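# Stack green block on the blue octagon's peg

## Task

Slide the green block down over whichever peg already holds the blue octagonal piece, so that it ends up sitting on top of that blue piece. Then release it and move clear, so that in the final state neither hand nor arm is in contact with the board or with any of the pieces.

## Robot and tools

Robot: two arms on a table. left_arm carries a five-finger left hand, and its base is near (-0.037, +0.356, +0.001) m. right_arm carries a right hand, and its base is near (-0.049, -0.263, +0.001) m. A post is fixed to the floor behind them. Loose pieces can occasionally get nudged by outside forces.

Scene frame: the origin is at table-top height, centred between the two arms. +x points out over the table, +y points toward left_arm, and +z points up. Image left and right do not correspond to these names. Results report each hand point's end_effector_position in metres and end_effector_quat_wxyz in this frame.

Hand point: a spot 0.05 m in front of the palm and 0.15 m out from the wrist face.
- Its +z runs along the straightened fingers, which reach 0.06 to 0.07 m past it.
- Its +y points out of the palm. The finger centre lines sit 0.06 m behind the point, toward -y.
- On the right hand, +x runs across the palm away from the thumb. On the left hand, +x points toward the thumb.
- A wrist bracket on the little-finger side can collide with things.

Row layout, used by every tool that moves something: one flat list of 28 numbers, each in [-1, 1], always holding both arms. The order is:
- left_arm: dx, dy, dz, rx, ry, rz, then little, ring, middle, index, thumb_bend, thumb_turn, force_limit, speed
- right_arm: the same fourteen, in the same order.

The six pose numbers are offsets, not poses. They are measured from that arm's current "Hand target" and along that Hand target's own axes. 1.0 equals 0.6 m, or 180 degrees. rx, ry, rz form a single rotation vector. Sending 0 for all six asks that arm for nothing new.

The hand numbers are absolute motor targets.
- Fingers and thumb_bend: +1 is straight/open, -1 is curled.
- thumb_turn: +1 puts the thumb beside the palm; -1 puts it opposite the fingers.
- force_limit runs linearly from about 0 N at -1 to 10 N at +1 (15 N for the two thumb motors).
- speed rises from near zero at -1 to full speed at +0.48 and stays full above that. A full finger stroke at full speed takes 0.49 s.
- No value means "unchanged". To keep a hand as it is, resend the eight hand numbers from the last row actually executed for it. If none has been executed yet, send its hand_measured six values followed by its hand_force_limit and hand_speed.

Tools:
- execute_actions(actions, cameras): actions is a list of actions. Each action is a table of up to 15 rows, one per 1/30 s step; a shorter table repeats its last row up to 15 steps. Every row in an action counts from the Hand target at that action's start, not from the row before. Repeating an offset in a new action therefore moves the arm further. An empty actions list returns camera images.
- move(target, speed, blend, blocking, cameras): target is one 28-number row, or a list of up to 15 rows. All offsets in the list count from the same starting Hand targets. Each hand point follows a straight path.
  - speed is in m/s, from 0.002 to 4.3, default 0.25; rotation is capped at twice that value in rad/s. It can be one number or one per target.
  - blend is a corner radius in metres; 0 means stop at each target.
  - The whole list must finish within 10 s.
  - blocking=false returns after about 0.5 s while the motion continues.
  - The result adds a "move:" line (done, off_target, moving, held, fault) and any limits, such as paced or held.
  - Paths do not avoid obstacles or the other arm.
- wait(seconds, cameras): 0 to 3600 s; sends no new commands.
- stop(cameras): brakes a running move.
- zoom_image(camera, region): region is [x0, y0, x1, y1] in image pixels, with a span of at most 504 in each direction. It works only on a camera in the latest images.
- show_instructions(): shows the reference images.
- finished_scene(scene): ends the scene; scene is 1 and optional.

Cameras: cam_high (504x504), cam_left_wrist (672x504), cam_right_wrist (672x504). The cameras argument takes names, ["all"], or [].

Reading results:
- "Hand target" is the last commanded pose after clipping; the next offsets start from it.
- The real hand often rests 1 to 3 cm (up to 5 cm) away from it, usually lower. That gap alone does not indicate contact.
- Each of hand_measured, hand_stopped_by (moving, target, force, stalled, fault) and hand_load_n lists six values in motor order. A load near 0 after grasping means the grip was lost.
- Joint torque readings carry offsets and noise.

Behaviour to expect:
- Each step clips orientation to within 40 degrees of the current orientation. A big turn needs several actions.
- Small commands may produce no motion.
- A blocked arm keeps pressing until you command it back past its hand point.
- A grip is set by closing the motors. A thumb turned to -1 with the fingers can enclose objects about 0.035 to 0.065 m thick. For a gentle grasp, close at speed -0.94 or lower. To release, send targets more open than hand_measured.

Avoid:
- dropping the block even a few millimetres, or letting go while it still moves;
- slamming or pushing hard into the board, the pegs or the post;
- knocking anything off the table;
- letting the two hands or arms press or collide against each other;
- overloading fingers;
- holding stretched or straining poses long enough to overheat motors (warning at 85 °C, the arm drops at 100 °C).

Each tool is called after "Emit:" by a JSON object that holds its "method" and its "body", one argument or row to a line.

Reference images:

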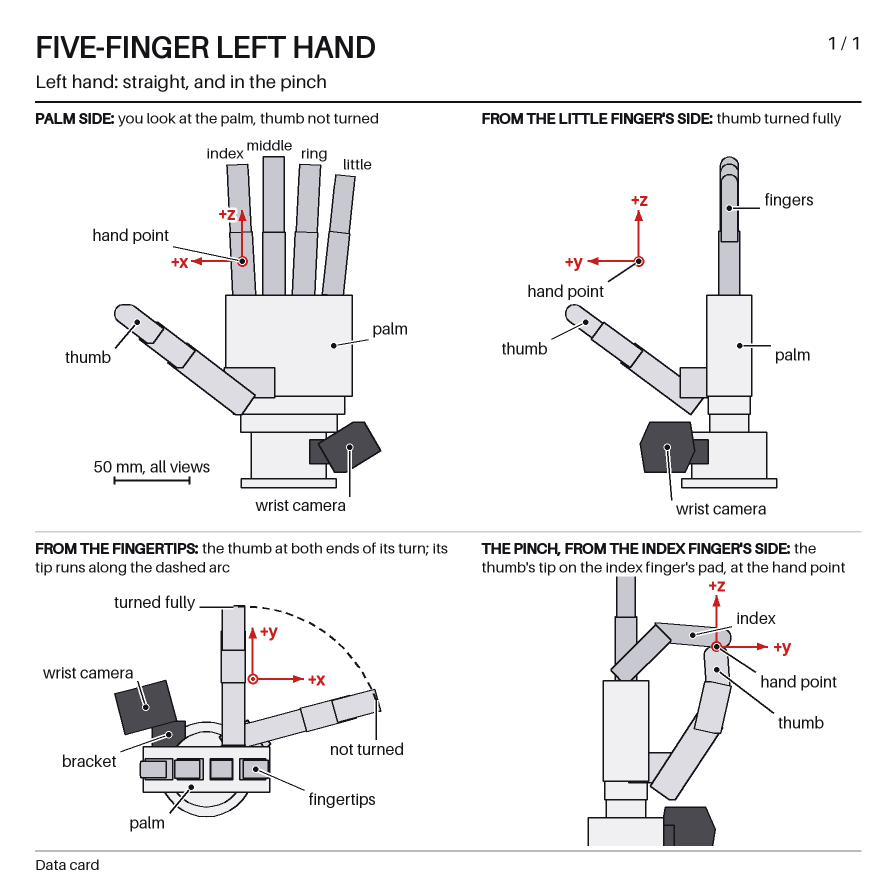

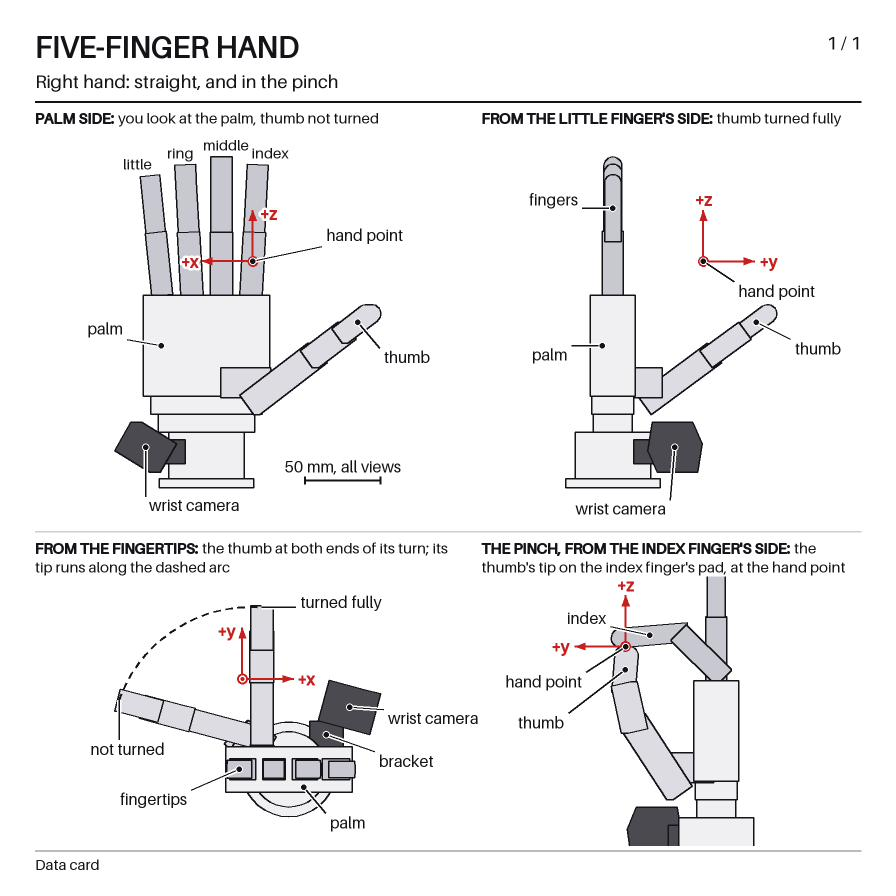

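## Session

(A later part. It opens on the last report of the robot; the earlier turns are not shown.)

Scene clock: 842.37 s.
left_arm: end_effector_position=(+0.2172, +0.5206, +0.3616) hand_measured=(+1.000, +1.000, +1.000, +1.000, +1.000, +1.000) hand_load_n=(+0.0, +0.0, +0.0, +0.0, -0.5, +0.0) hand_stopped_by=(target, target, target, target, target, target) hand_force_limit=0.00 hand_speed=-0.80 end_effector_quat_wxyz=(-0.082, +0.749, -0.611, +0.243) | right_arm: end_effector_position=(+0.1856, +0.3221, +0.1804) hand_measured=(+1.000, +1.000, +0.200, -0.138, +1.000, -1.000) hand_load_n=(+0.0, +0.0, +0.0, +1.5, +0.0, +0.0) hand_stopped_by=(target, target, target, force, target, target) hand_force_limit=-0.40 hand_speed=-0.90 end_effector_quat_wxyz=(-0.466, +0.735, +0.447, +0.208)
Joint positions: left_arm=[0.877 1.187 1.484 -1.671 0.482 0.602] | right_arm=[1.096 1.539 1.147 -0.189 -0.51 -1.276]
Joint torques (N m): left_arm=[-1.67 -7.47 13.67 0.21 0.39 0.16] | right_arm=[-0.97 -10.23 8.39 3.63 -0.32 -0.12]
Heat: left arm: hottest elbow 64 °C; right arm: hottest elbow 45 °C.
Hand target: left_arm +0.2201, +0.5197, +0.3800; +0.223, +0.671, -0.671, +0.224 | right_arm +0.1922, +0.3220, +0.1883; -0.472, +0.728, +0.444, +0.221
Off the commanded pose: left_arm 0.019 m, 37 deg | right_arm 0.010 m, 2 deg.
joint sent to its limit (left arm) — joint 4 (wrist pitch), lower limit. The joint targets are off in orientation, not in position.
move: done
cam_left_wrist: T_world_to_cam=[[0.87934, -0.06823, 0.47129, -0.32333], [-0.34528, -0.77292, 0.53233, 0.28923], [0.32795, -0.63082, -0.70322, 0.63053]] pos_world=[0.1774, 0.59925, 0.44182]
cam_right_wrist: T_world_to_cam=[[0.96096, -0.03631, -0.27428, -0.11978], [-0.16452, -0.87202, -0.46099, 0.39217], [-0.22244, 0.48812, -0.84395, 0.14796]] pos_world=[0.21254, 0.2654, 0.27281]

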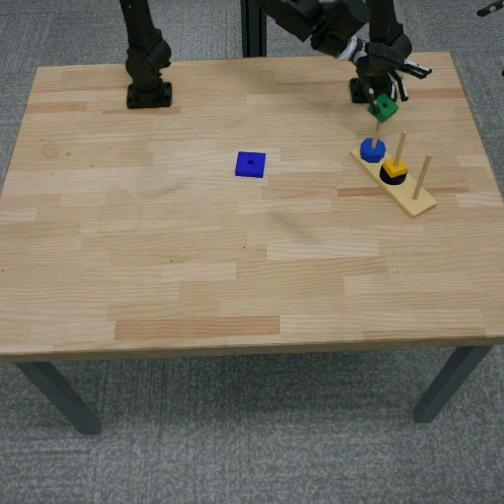

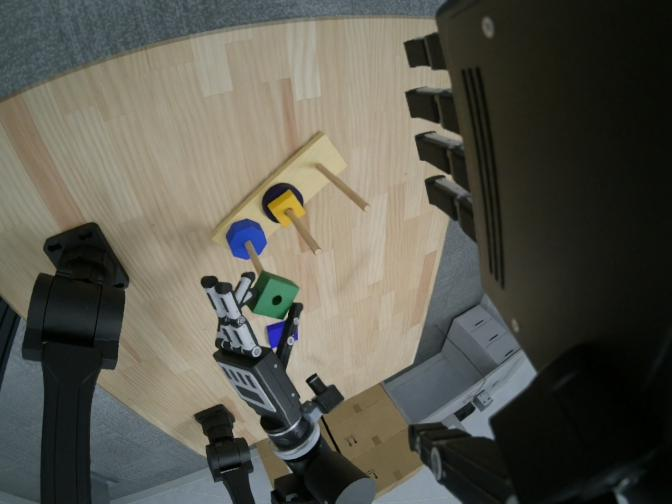

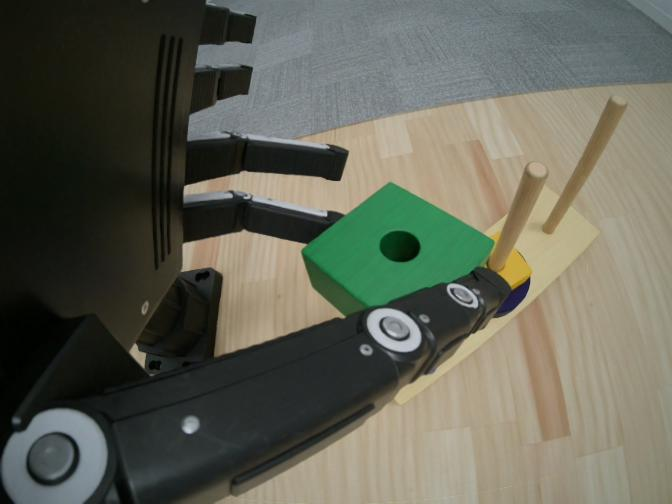

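Emit:
{"method": "move", "body": {
  "target": [0,0,0,0,0,0,1,1,1,1,1,1,0,-0.8, -0.0127,0.0058,0.0028,0,0,0,1,1,0.2,-0.6,1,-1,-0.4,-0.9],
  "speed": 0.02,
  "cameras": ["all"]
}}

Emit:
{"method": "zoom_image", "body": {
  "camera": "cam_right_wrist",
  "region": [260, 130, 560, 350]
}}

Emit:
{"method": "zoom_image", "body": {
  "camera": "cam_high",
  "region": [350, 75, 420, 165]
}}

Emit:
{"method": "zoom_image", "body": {
  "camera": "cam_left_wrist",
  "region": [200, 220, 340, 360]
}}

Scene clock: 869.77 s.
left_arm: end_effector_position=(+0.2172, +0.5206, +0.3616) hand_measured=(+1.000, +1.000, +1.000, +1.000, +1.000, +1.000) hand_load_n=(+0.0, +0.0, +0.0, +0.0, +0.0, -0.5) hand_stopped_by=(target, target, target, target, target, target) hand_force_limit=0.00 hand_speed=-0.80 end_effector_quat_wxyz=(-0.082, +0.749, -0.611, +0.243) | right_arm: end_effector_position=(+0.1844, +0.3198, +0.1737) hand_measured=(+1.000, +1.000, +0.200, -0.138, +1.000, -1.000) hand_load_n=(+0.0, +0.0, +0.0, +1.5, +0.0, +0.0) hand_stopped_by=(target, target, target, force, target, target) hand_force_limit=-0.40 hand_speed=-0.90 end_effector_quat_wxyz=(-0.467, +0.734, +0.447, +0.209)
Joint positions: left_arm=[0.877 1.187 1.484 -1.671 0.482 0.602] | right_arm=[1.096 1.539 1.127 -0.166 -0.51 -1.276]
Joint torques (N m): left_arm=[-1.44 -7.94 13.52 0.25 0.39 0.18] | right_arm=[-1.03 -9.99 8.39 3.6 -0.33 -0.12]
Heat: left arm: hottest elbow 64 °C; right arm: hottest elbow 45 °C.
Hand target: left_arm +0.2201, +0.5197, +0.3800; +0.223, +0.671, -0.671, +0.224 | right_arm +0.1911, +0.3196, +0.1801; -0.472, +0.728, +0.444, +0.221
Off the commanded pose: left_arm 0.019 m, 37 deg | right_arm 0.009 m, 2 deg.
joint sent to its limit (left arm) — joint 4 (wrist pitch), lower limit. The joint targets are off in orientation, not in position.
move: done
cam_left_wrist: T_world_to_cam=[[0.87934, -0.06823, 0.47129, -0.32333], [-0.34528, -0.77292, 0.53233, 0.28923], [0.32795, -0.63082, -0.70322, 0.63053]] pos_world=[0.1774, 0.59925, 0.44182]
cam_right_wrist: T_world_to_cam=[[0.9613, -0.0356, -0.27321, -0.12103], [-0.16391, -0.87092, -0.46327, 0.38683], [-0.22145, 0.49012, -0.84305, 0.14218]] pos_world=[0.21124, 0.2629, 0.26601]

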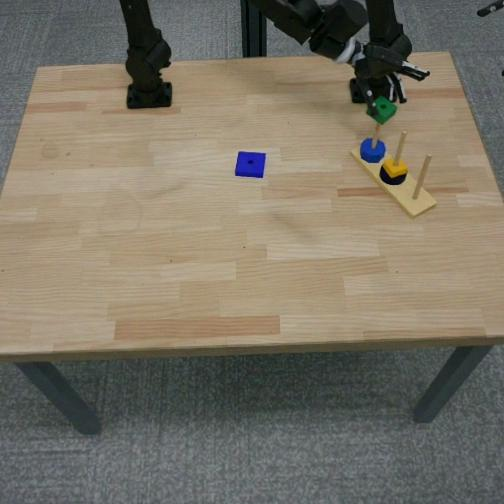

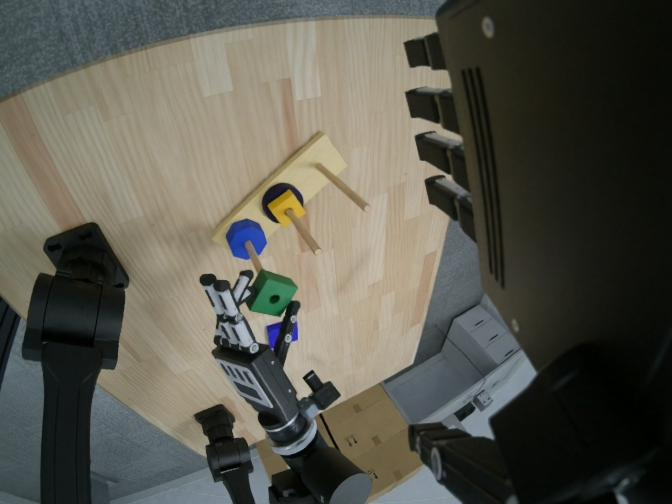

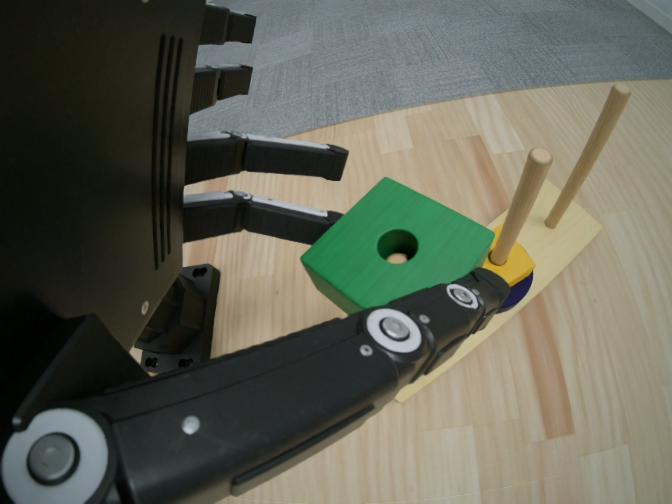

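Scaled by 1.680 from the camera's image (finer frame: 960x720).

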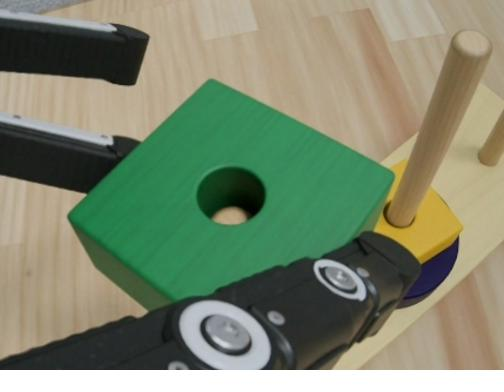

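Scaled by 5.600 from the camera's image (finer frame: 720x720).

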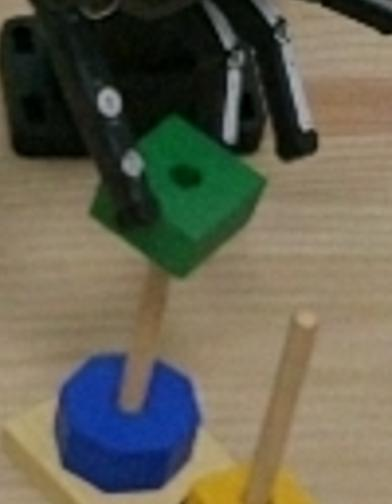

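Scaled by 3.600 from the camera's image (finer frame: 960x720).

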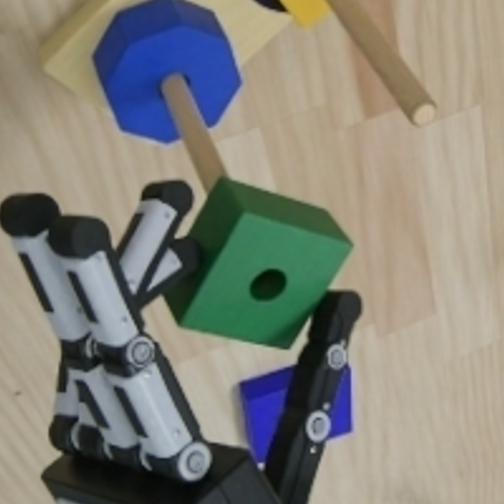

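Emit:
{"method": "move", "body": {
  "target": [0,0,0,0,0,0,1,1,1,1,1,1,0,-0.8, -0.0162,0.0077,0.0093,0,0,0,1,1,0.2,-0.6,1,-1,-0.4,-0.9],
  "speed": 0.02,
  "cameras": ["all"]
}}

Emit:
{"method": "zoom_image", "body": {
  "camera": "cam_right_wrist",
  "region": [260, 130, 560, 350]
}}

Emit:
{"method": "zoom_image", "body": {
  "camera": "cam_high",
  "region": [350, 75, 420, 165]
}}

Scene clock: 889.57 s.
left_arm: end_effector_position=(+0.2172, +0.5206, +0.3616) hand_measured=(+1.000, +1.000, +1.000, +1.000, +1.000, +1.000) hand_load_n=(+0.0, +0.0, +0.0, +0.0, +0.0, +0.0) hand_stopped_by=(target, target, target, target, target, target) hand_force_limit=0.00 hand_speed=-0.80 end_effector_quat_wxyz=(-0.082, +0.749, -0.611, +0.243) | right_arm: end_effector_position=(+0.1840, +0.3190, +0.1689) hand_measured=(+1.000, +1.000, +0.200, -0.138, +1.000, -1.000) hand_load_n=(+0.0, +0.0, +0.0, +1.5, +0.0, +0.0) hand_stopped_by=(target, target, target, force, target, target) hand_force_limit=-0.40 hand_speed=-0.90 end_effector_quat_wxyz=(-0.470, +0.731, +0.447, +0.214)
Joint positions: left_arm=[0.877 1.187 1.484 -1.671 0.482 0.602] | right_arm=[1.096 1.539 1.106 -0.132 -0.51 -1.276]
Joint torques (N m): left_arm=[-2.02 -8.29 13.56 0.27 0.38 0.15] | right_arm=[-0.79 -9.11 8.31 3.69 -0.26 -0.11]
Heat: left arm: hottest elbow 64 °C; right arm: hottest elbow 45 °C.
Hand target: left_arm +0.2201, +0.5197, +0.3800; +0.223, +0.671, -0.671, +0.224 | right_arm +0.1896, +0.3195, +0.1681; -0.472, +0.728, +0.444, +0.221
Off the commanded pose: left_arm 0.019 m, 37 deg | right_arm 0.006 m, 1 deg.
joint sent to its limit (left arm) — joint 4 (wrist pitch), lower limit. The joint targets are off in orientation, not in position.
move: done
cam_left_wrist: T_world_to_cam=[[0.87934, -0.06823, 0.47129, -0.32333], [-0.34528, -0.77292, 0.53233, 0.28923], [0.32795, -0.63082, -0.70322, 0.63053]] pos_world=[0.1774, 0.59925, 0.44182]
cam_right_wrist: T_world_to_cam=[[0.96282, -0.03265, -0.26818, -0.12399], [-0.16138, -0.86562, -0.47399, 0.38344], [-0.21666, 0.49965, -0.8387, 0.13379]] pos_world=[0.21024, 0.26101, 0.26071]

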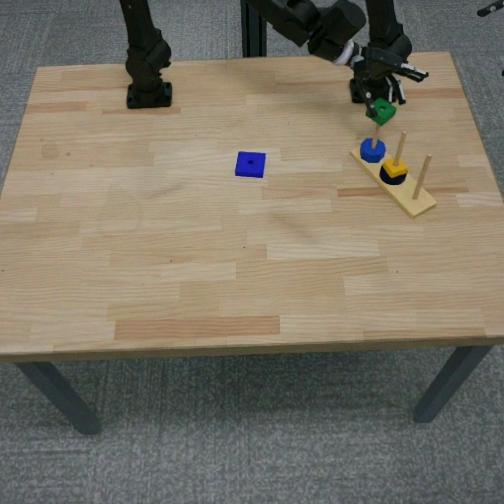

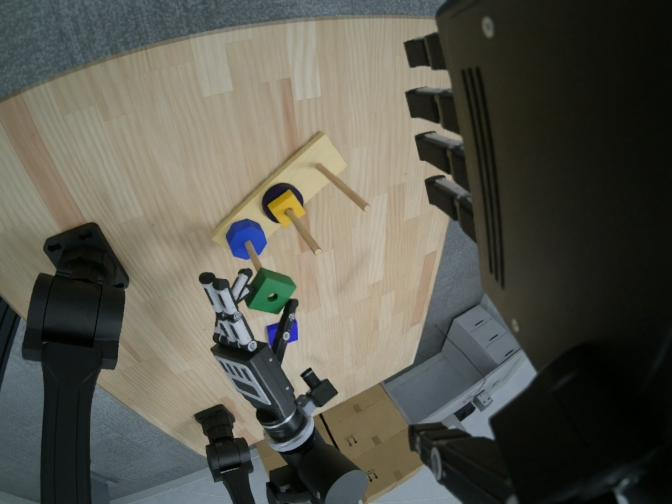

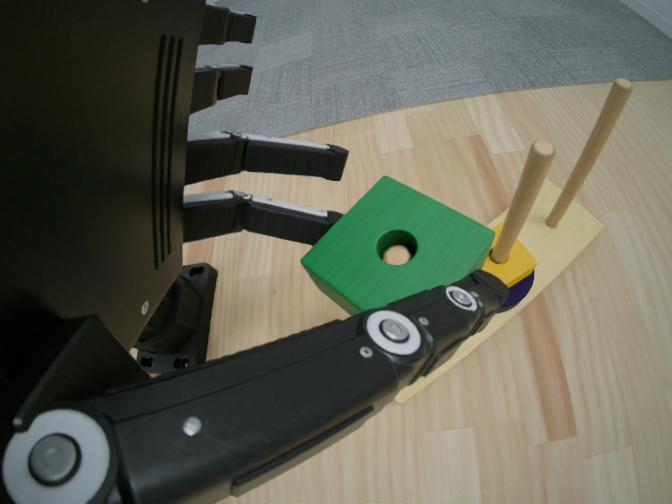

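Scaled by 1.680 from the camera's image (finer frame: 960x720).

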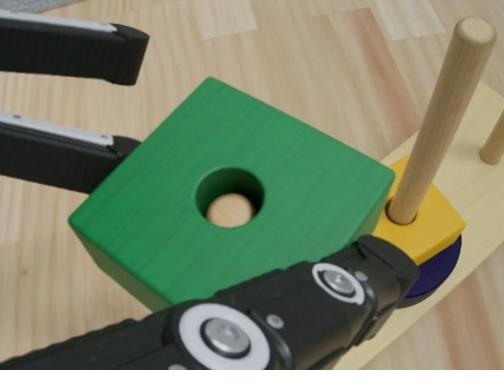

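Scaled by 5.600 from the camera's image (finer frame: 720x720).

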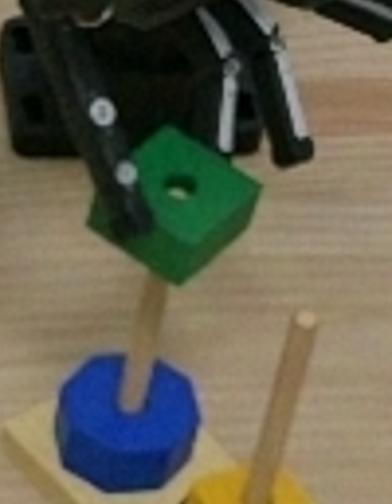

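Emit:
{"method": "move", "body": {
  "target": [0,0,0,0,0,0,1,1,1,1,1,1,0,-0.8, -0.0232,0.0122,0.0147,-0.00475,-0.01355,0.00682,1,1,0.2,-0.6,1,-1,-0.4,-0.9],
  "speed": 0.02,
  "cameras": ["all"]
}}

Emit:
{"method": "zoom_image", "body": {
  "camera": "cam_right_wrist",
  "region": [260, 130, 560, 350]
}}

Emit:
{"method": "zoom_image", "body": {
  "camera": "cam_high",
  "region": [350, 75, 420, 165]
}}

Scene clock: 911.87 s.
left_arm: end_effector_position=(+0.2172, +0.5206, +0.3616) hand_measured=(+1.000, +1.000, +1.000, +1.000, +1.000, +1.000) hand_load_n=(+0.0, +0.0, +0.0, +0.0, +0.0, +0.0) hand_stopped_by=(target, target, target, target, target, target) hand_force_limit=0.00 hand_speed=-0.80 end_effector_quat_wxyz=(-0.082, +0.749, -0.611, +0.243) | right_arm: end_effector_position=(+0.1850, +0.3196, +0.1520) hand_measured=(+1.000, +1.000, +0.200, -0.138, +1.000, -1.000) hand_load_n=(+0.0, +0.0, +0.5, +1.5, +0.0, +0.0) hand_stopped_by=(target, target, target, force, target, target) hand_force_limit=-0.40 hand_speed=-0.90 end_effector_quat_wxyz=(-0.462, +0.738, +0.446, +0.205)
Joint positions: left_arm=[0.877 1.187 1.484 -1.671 0.482 0.602] | right_arm=[1.096 1.566 1.106 -0.132 -0.507 -1.276]
Joint torques (N m): left_arm=[-1.08 -7.65 13.57 0.2 0.4 0.17] | right_arm=[-0.38 -9 9.24 2.13 -0.18 -0.11]
Heat: left arm: hottest elbow 64 °C; right arm: hottest elbow 46 °C.
Hand target: left_arm +0.2201, +0.5197, +0.3800; +0.223, +0.671, -0.671, +0.224 | right_arm +0.1879, +0.3201, +0.1502; -0.459, +0.741, +0.445, +0.204
Off the commanded pose: left_arm 0.019 m, 37 deg | right_arm 0.003 m, 0 deg.
joint sent to its limit (left arm) — joint 4 (wrist pitch), lower limit. The joint targets are off in orientation, not in position.
move: done
cam_left_wrist: T_world_to_cam=[[0.87934, -0.06823, 0.47129, -0.32333], [-0.34528, -0.77292, 0.53233, 0.28923], [0.32795, -0.63082, -0.70322, 0.63053]] pos_world=[0.1774, 0.59925, 0.44182]
cam_right_wrist: T_world_to_cam=[[0.95982, -0.04234, -0.27739, -0.12448], [-0.16874, -0.87693, -0.45003, 0.37747], [-0.2242, 0.47876, -0.84884, 0.12919]] pos_world=[0.21214, 0.2639, 0.245]

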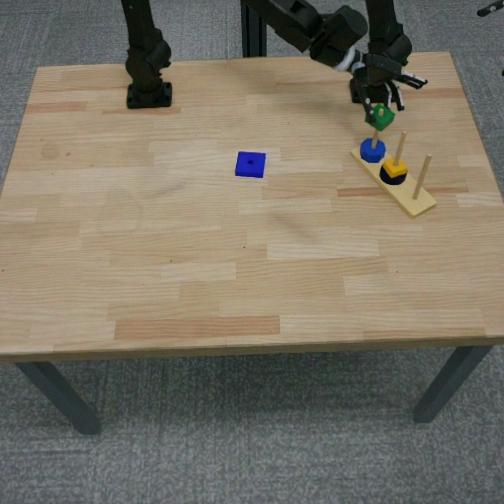

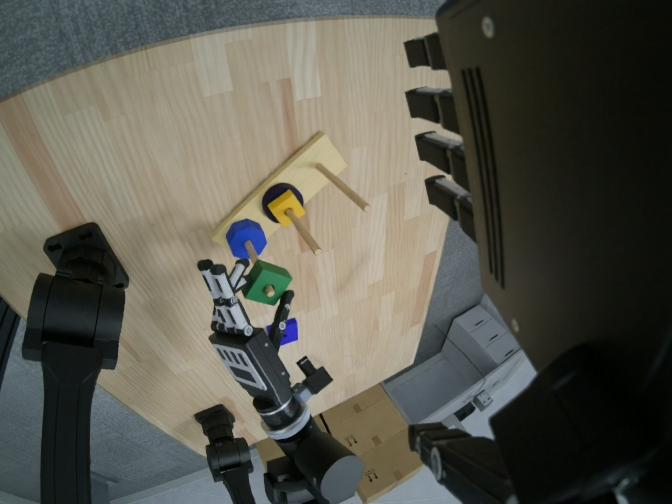

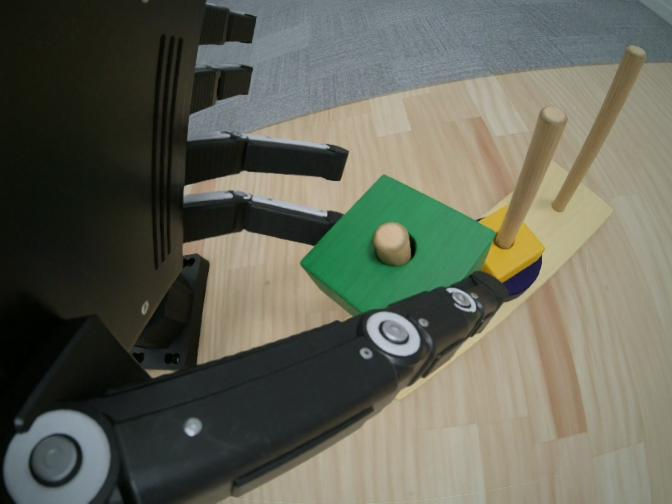

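Scaled by 1.680 from the camera's image (finer frame: 960x720).

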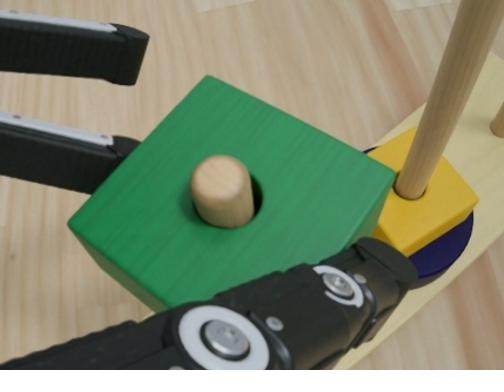

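Scaled by 5.600 from the camera's image (finer frame: 720x720).

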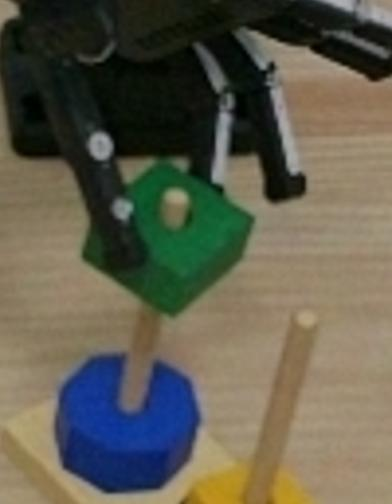

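Emit:
{"method": "move", "body": {
  "target": [0,0,0,0,0,0,1,1,1,1,1,1,0,-0.8, -0.026,0.0127,0.0178,0,0,0,1,1,0.2,-0.6,1,-1,-0.4,-0.9],
  "speed": 0.02,
  "cameras": ["all"]
}}

Emit:
{"method": "zoom_image", "body": {
  "camera": "cam_right_wrist",
  "region": [260, 130, 560, 350]
}}

Emit:
{"method": "zoom_image", "body": {
  "camera": "cam_high",
  "region": [350, 75, 420, 165]
}}

Scene clock: 921.87 s.
left_arm: end_effector_position=(+0.2172, +0.5206, +0.3616) hand_measured=(+1.000, +1.000, +1.000, +1.000, +1.000, +1.000) hand_load_n=(+0.0, +0.0, +0.0, +0.0, +0.0, +0.0) hand_stopped_by=(target, target, target, target, target, target) hand_force_limit=0.00 hand_speed=-0.80 end_effector_quat_wxyz=(-0.082, +0.749, -0.611, +0.243) | right_arm: end_effector_position=(+0.1855, +0.3185, +0.1338) hand_measured=(+1.000, +1.000, +0.200, -0.138, +1.000, -1.000) hand_load_n=(-0.5, +0.0, +0.0, +1.5, +0.0, +0.5) hand_stopped_by=(target, target, target, force, target, target) hand_force_limit=-0.40 hand_speed=-0.90 end_effector_quat_wxyz=(-0.458, +0.743, +0.445, +0.201)
Joint positions: left_arm=[0.877 1.187 1.484 -1.671 0.482 0.602] | right_arm=[1.096 1.59 1.089 -0.107 -0.502 -1.276]
Joint torques (N m): left_arm=[-1.73 -8.12 13.61 0.25 0.41 0.16] | right_arm=[0.09 -9.17 7.86 3.52 -0.18 -0.08]
Heat: left arm: hottest elbow 65 °C; right arm: hottest elbow 46 °C.
Hand target: left_arm +0.2201, +0.5197, +0.3800; +0.223, +0.671, -0.671, +0.224 | right_arm +0.1851, +0.3205, +0.1299; -0.459, +0.741, +0.445, +0.204
Off the commanded pose: left_arm 0.019 m, 37 deg | right_arm 0.004 m, 0 deg.
joint sent to its limit (left arm) — joint 4 (wrist pitch), lower limit. The joint targets are off in orientation, not in position.
move: done
cam_left_wrist: T_world_to_cam=[[0.87934, -0.06823, 0.47129, -0.32333], [-0.34528, -0.77292, 0.53233, 0.28923], [0.32795, -0.63082, -0.70322, 0.63053]] pos_world=[0.1774, 0.59925, 0.44182]
cam_right_wrist: T_world_to_cam=[[0.95843, -0.04997, -0.28093, -0.12691], [-0.174, -0.88268, -0.43659, 0.36942], [-0.22615, 0.46732, -0.85468, 0.11908]] pos_world=[0.21284, 0.26409, 0.2274]

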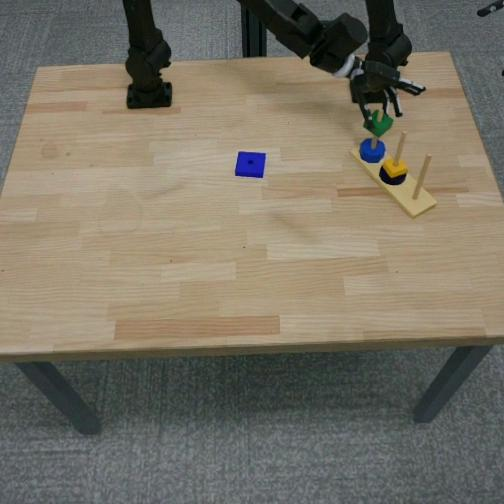

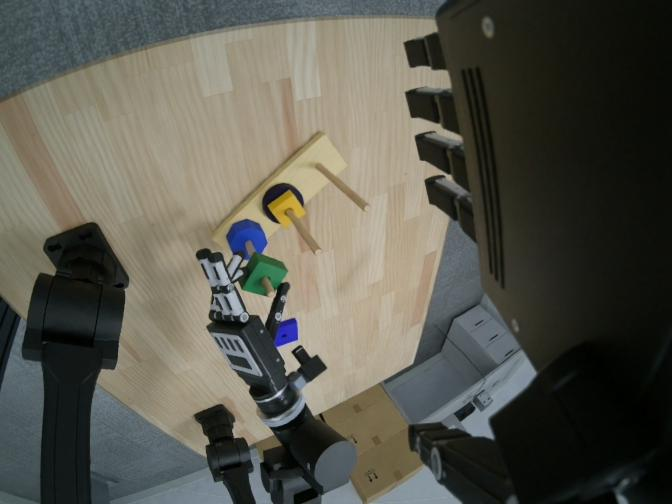

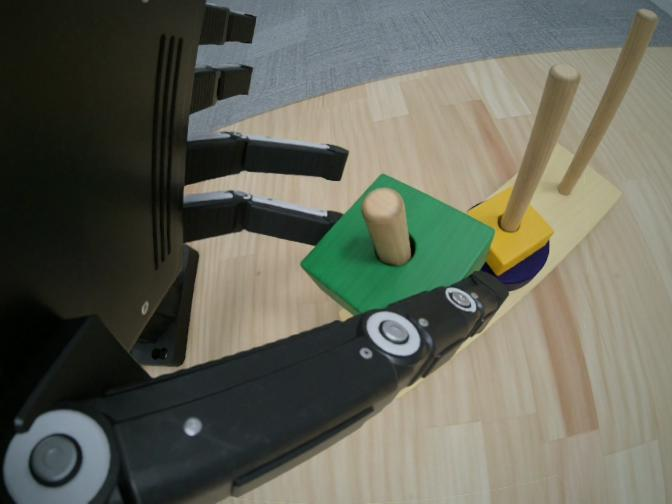

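Scaled by 1.680 from the camera's image (finer frame: 960x720).

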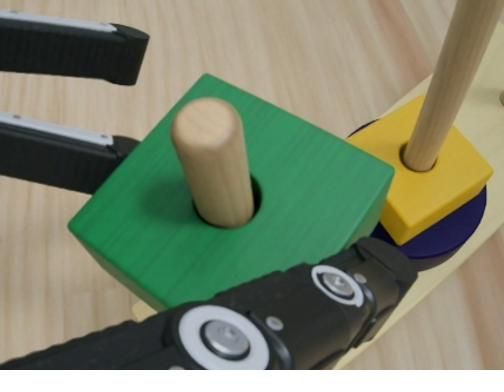

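Scaled by 5.600 from the camera's image (finer frame: 720x720).

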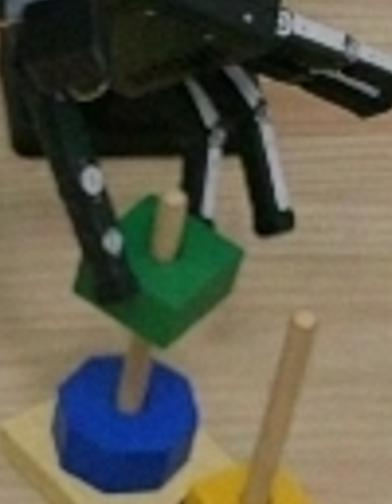

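Emit:
{"method": "move", "body": {
  "target": [0,0,0,0,0,0,1,1,1,1,1,1,0,-0.8, -0.0253,0.011,0.0197,0,0,0,1,1,0.2,-0.6,1,-1,-0.4,-0.9],
  "speed": 0.02,
  "cameras": ["all"]
}}

Emit:
{"method": "zoom_image", "body": {
  "camera": "cam_right_wrist",
  "region": [260, 130, 560, 350]
}}

Emit:
{"method": "zoom_image", "body": {
  "camera": "cam_high",
  "region": [350, 75, 420, 165]
}}

Scene clock: 938.87 s.
left_arm: end_effector_position=(+0.2172, +0.5206, +0.3616) hand_measured=(+1.000, +1.000, +1.000, +1.000, +1.000, +1.000) hand_load_n=(+0.0, +0.0, +0.0, +0.0, +0.0, +0.0) hand_stopped_by=(target, target, target, target, target, target) hand_force_limit=0.00 hand_speed=-0.80 end_effector_quat_wxyz=(-0.082, +0.749, -0.611, +0.243) | right_arm: end_effector_position=(+0.1861, +0.3185, +0.1132) hand_measured=(+1.000, +1.000, +0.200, -0.138, +1.000, -1.000) hand_load_n=(+0.0, +0.0, +0.0, +1.5, +0.0, +0.0) hand_stopped_by=(target, target, target, force, target, target) hand_force_limit=-0.40 hand_speed=-0.90 end_effector_quat_wxyz=(-0.456, +0.744, +0.444, +0.202)
Joint positions: left_arm=[0.877 1.187 1.484 -1.671 0.482 0.602] | right_arm=[1.097 1.618 1.063 -0.052 -0.496 -1.274]
Joint torques (N m): left_arm=[-1.49 -7.77 13.59 0.23 0.41 0.18] | right_arm=[0.79 -9.29 7.68 3.59 -0.15 -0.06]
Heat: left arm: hottest elbow 65 °C; right arm: hottest elbow 46 °C.
Hand target: left_arm +0.2201, +0.5197, +0.3800; +0.223, +0.671, -0.671, +0.224 | right_arm +0.1814, +0.3224, +0.1100; -0.459, +0.741, +0.445, +0.204
Off the commanded pose: left_arm 0.019 m, 37 deg | right_arm 0.007 m, 1 deg.
joint sent to its limit (left arm) — joint 4 (wrist pitch), lower limit. The joint targets are off in orientation, not in position.
move: done
cam_left_wrist: T_world_to_cam=[[0.87934, -0.06823, 0.47129, -0.32333], [-0.34528, -0.77292, 0.53233, 0.28923], [0.32795, -0.63082, -0.70322, 0.63053]] pos_world=[0.1774, 0.59925, 0.44182]
cam_right_wrist: T_world_to_cam=[[0.95858, -0.05501, -0.27947, -0.13184], [-0.17767, -0.88237, -0.43572, 0.36099], [-0.22262, 0.46732, -0.8556, 0.10117]] pos_world=[0.21304, 0.26399, 0.207]

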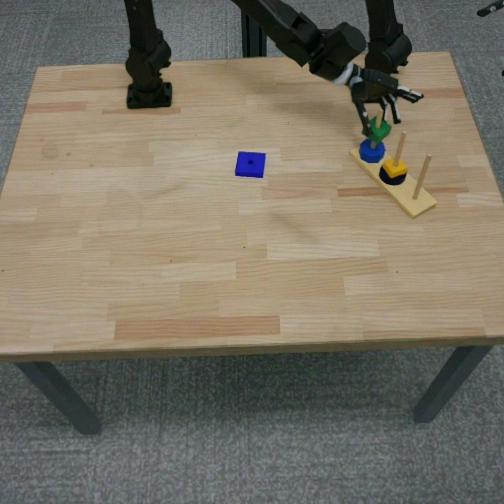

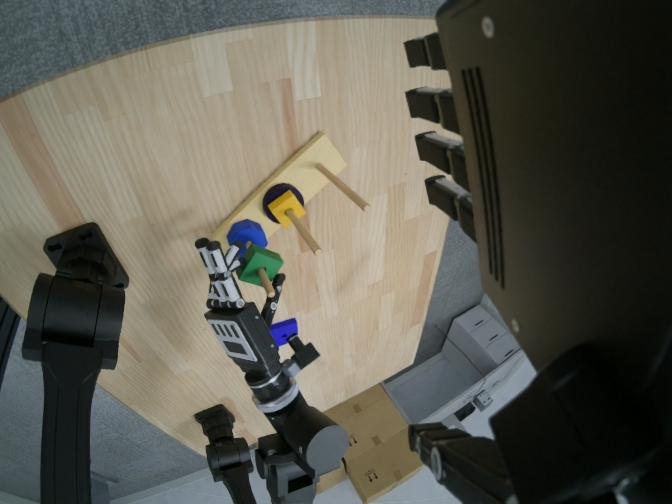

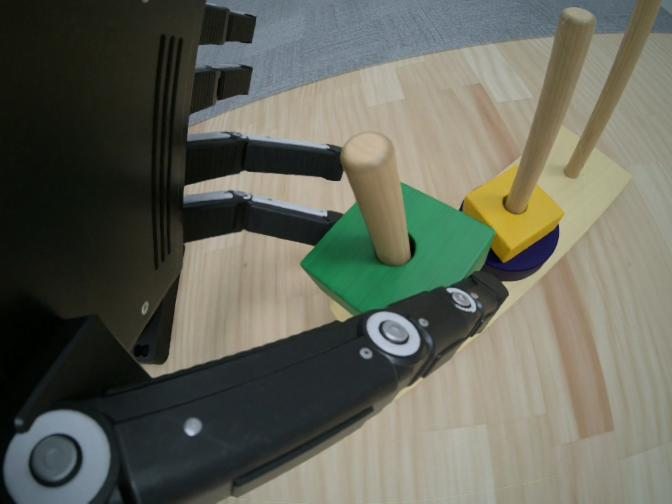

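Scaled by 1.680 from the camera's image (finer frame: 960x720).

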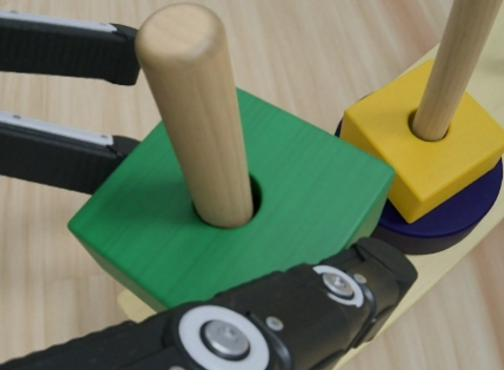

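Scaled by 5.600 from the camera's image (finer frame: 720x720).

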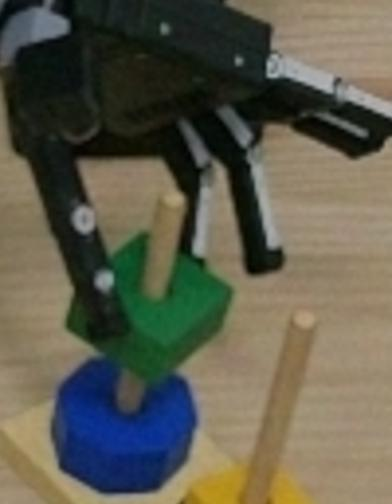

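Emit:
{"method": "move", "body": {
  "target": [0,0,0,0,0,0,1,1,1,1,1,1,0,-0.8, -0.025,0.0123,0.0188,0,0,0,1,1,0.2,-0.6,1,-1,-0.4,-0.9],
  "speed": 0.02,
  "cameras": ["all"]
}}

Emit:
{"method": "zoom_image", "body": {
  "camera": "cam_right_wrist",
  "region": [260, 130, 560, 350]
}}

Emit:
{"method": "zoom_image", "body": {
  "camera": "cam_high",
  "region": [350, 75, 420, 165]
}}

Scene clock: 955.57 s.
left_arm: end_effector_position=(+0.2172, +0.5206, +0.3616) hand_measured=(+1.000, +1.000, +1.000, +1.000, +1.000, +1.000) hand_load_n=(+0.0, +0.0, +0.0, +0.0, +0.0, +0.0) hand_stopped_by=(target, target, target, target, target, target) hand_force_limit=0.00 hand_speed=-0.80 end_effector_quat_wxyz=(-0.082, +0.749, -0.611, +0.243) | right_arm: end_effector_position=(+0.1849, +0.3193, +0.0927) hand_measured=(+1.000, +1.000, +0.200, -0.138, +1.000, -1.000) hand_load_n=(+0.0, +0.0, +0.0, +1.5, +0.0, +0.5) hand_stopped_by=(target, target, target, force, target, target) hand_force_limit=-0.40 hand_speed=-0.90 end_effector_quat_wxyz=(-0.455, +0.745, +0.443, +0.203)
Joint positions: left_arm=[0.877 1.187 1.484 -1.671 0.482 0.602] | right_arm=[1.101 1.65 1.039 0.004 -0.489 -1.271]
Joint torques (N m): left_arm=[-1.73 -8.06 13.68 0.13 0.39 0.18] | right_arm=[0.97 -9.52 7.46 3.6 -0.2 -0.04]
Heat: left arm: hottest elbow 65 °C; right arm: hottest elbow 45 °C.
Hand target: left_arm +0.2201, +0.5197, +0.3800; +0.223, +0.671, -0.671, +0.224 | right_arm +0.1788, +0.3237, +0.0901; -0.459, +0.741, +0.445, +0.204
Off the commanded pose: left_arm 0.019 m, 37 deg | right_arm 0.008 m, 1 deg.
joint sent to its limit (left arm) — joint 4 (wrist pitch), lower limit. The joint targets are off in orientation, not in position.
move: done
cam_left_wrist: T_world_to_cam=[[0.87934, -0.06823, 0.47129, -0.32333], [-0.34528, -0.77292, 0.53233, 0.28923], [0.32795, -0.63082, -0.70322, 0.63053]] pos_world=[0.1774, 0.59925, 0.44182]
cam_right_wrist: T_world_to_cam=[[0.95875, -0.05823, -0.27823, -0.13547], [-0.17975, -0.88243, -0.43474, 0.3529], [-0.2202, 0.46682, -0.8565, 0.08275]] pos_world=[0.21154, 0.26489, 0.1866]

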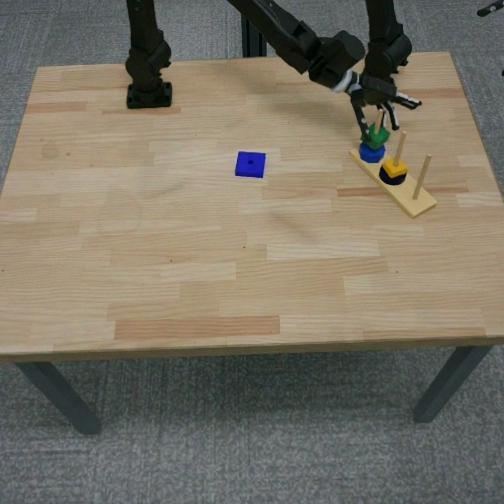

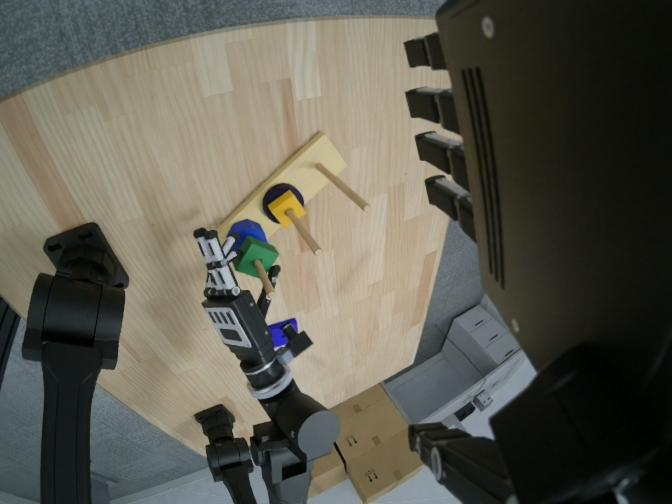

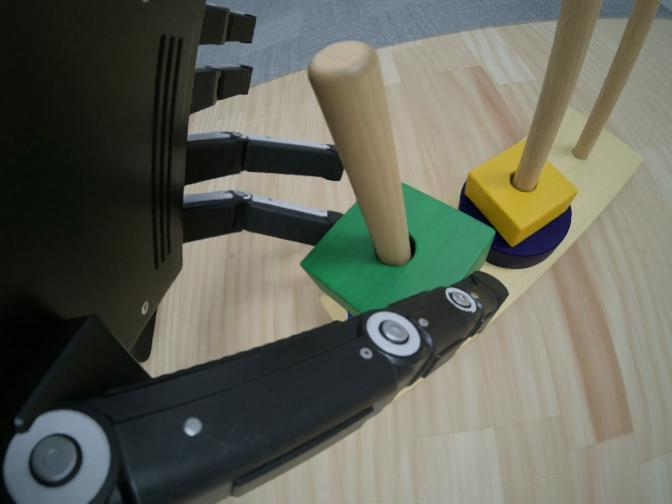

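Scaled by 1.680 from the camera's image (finer frame: 960x720).

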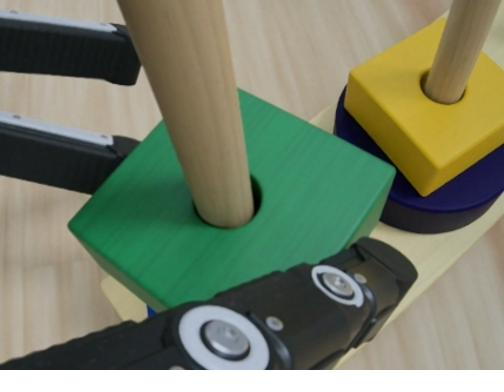

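Scaled by 5.600 from the camera's image (finer frame: 720x720).

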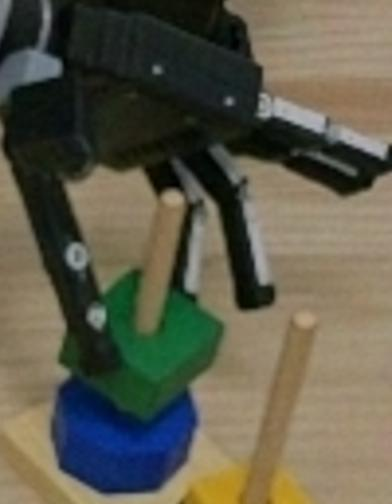

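Emit:
{"method": "move", "body": {
  "target": [0,0,0,0,0,0,1,1,1,1,1,1,0,-0.8, -0.0147,0.0077,0.0103,0,0,0,1,1,0.2,-0.6,1,-1,-0.4,-0.9],
  "speed": 0.02,
  "cameras": ["all"]
}}

Emit:
{"method": "zoom_image", "body": {
  "camera": "cam_right_wrist",
  "region": [260, 130, 560, 350]
}}

Emit:
{"method": "zoom_image", "body": {
  "camera": "cam_high",
  "region": [350, 95, 420, 175]
}}

Emit:
{"method": "zoom_image", "body": {
  "camera": "cam_left_wrist",
  "region": [180, 180, 320, 320]
}}

Scene clock: 967.90 s.
left_arm: end_effector_position=(+0.2172, +0.5206, +0.3616) hand_measured=(+1.000, +1.000, +1.000, +1.000, +1.000, +1.000) hand_load_n=(+0.0, +0.0, +0.0, +0.0, -0.5, +0.0) hand_stopped_by=(target, target, target, target, target, target) hand_force_limit=0.00 hand_speed=-0.80 end_effector_quat_wxyz=(-0.082, +0.749, -0.611, +0.243) | right_arm: end_effector_position=(+0.1843, +0.3193, +0.0808) hand_measured=(+1.000, +1.000, +0.200, -0.138, +1.000, -1.000) hand_load_n=(+0.0, +0.0, +0.0, +1.5, +0.0, +0.0) hand_stopped_by=(target, target, target, force, target, target) hand_force_limit=-0.40 hand_speed=-0.90 end_effector_quat_wxyz=(-0.455, +0.746, +0.442, +0.203)
Joint positions: left_arm=[0.877 1.187 1.484 -1.671 0.482 0.602] | right_arm=[1.103 1.668 1.026 0.036 -0.487 -1.269]
Joint torques (N m): left_arm=[-1.61 -7.88 13.64 0.21 0.36 0.15] | right_arm=[1.03 -9.58 7.3 3.6 -0.23 -0.05]
Heat: left arm: hottest elbow 65 °C; right arm: hottest elbow 45 °C.
Hand target: left_arm +0.2201, +0.5197, +0.3800; +0.223, +0.671, -0.671, +0.224 | right_arm +0.1774, +0.3239, +0.0784; -0.459, +0.741, +0.445, +0.204
Off the commanded pose: left_arm 0.019 m, 37 deg | right_arm 0.009 m, 1 deg.
joint sent to its limit (left arm) — joint 4 (wrist pitch), lower limit. The joint targets are off in orientation, not in position.
move: done
cam_left_wrist: T_world_to_cam=[[0.87934, -0.06823, 0.47129, -0.32333], [-0.34528, -0.77292, 0.53233, 0.28923], [0.32795, -0.63082, -0.70322, 0.63053]] pos_world=[0.1774, 0.59925, 0.44182]
cam_right_wrist: T_world_to_cam=[[0.95857, -0.06006, -0.27844, -0.13765], [-0.18133, -0.88253, -0.43388, 0.34783], [-0.21968, 0.4664, -0.85686, 0.07249]] pos_world=[0.21094, 0.26489, 0.1747]

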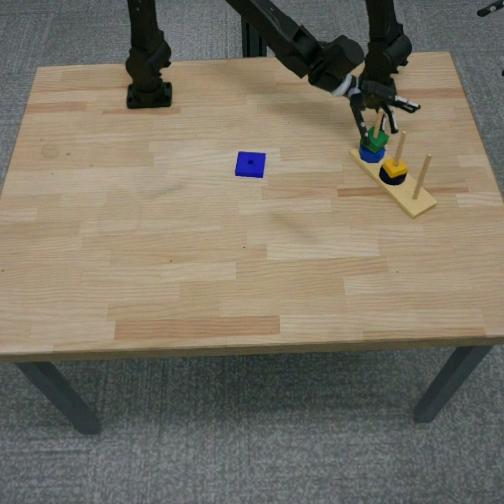

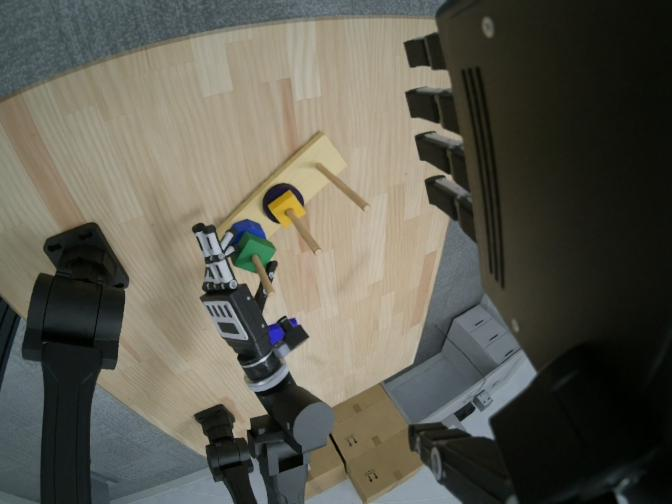

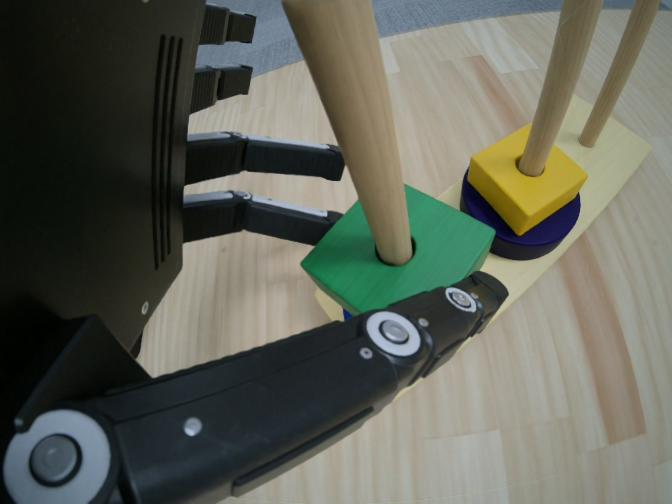

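Scaled by 1.680 from the camera's image (finer frame: 960x720).

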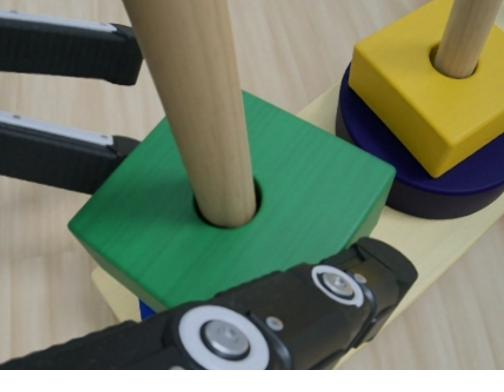

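Scaled by 6.300 from the camera's image (finer frame: 720x720).

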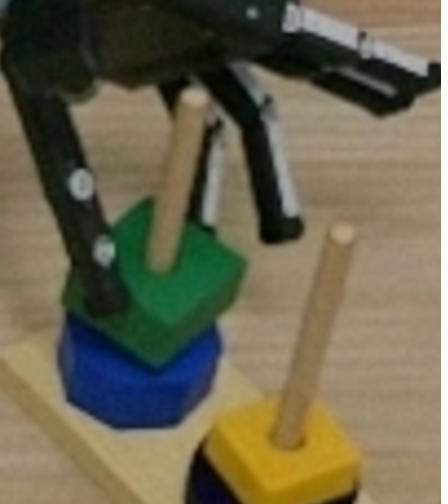

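Scaled by 3.600 from the camera's image (finer frame: 960x720).

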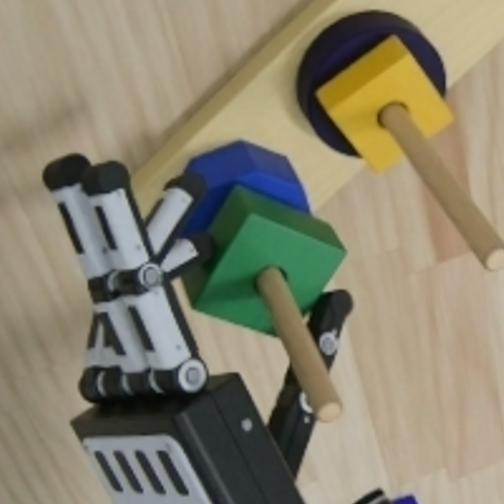

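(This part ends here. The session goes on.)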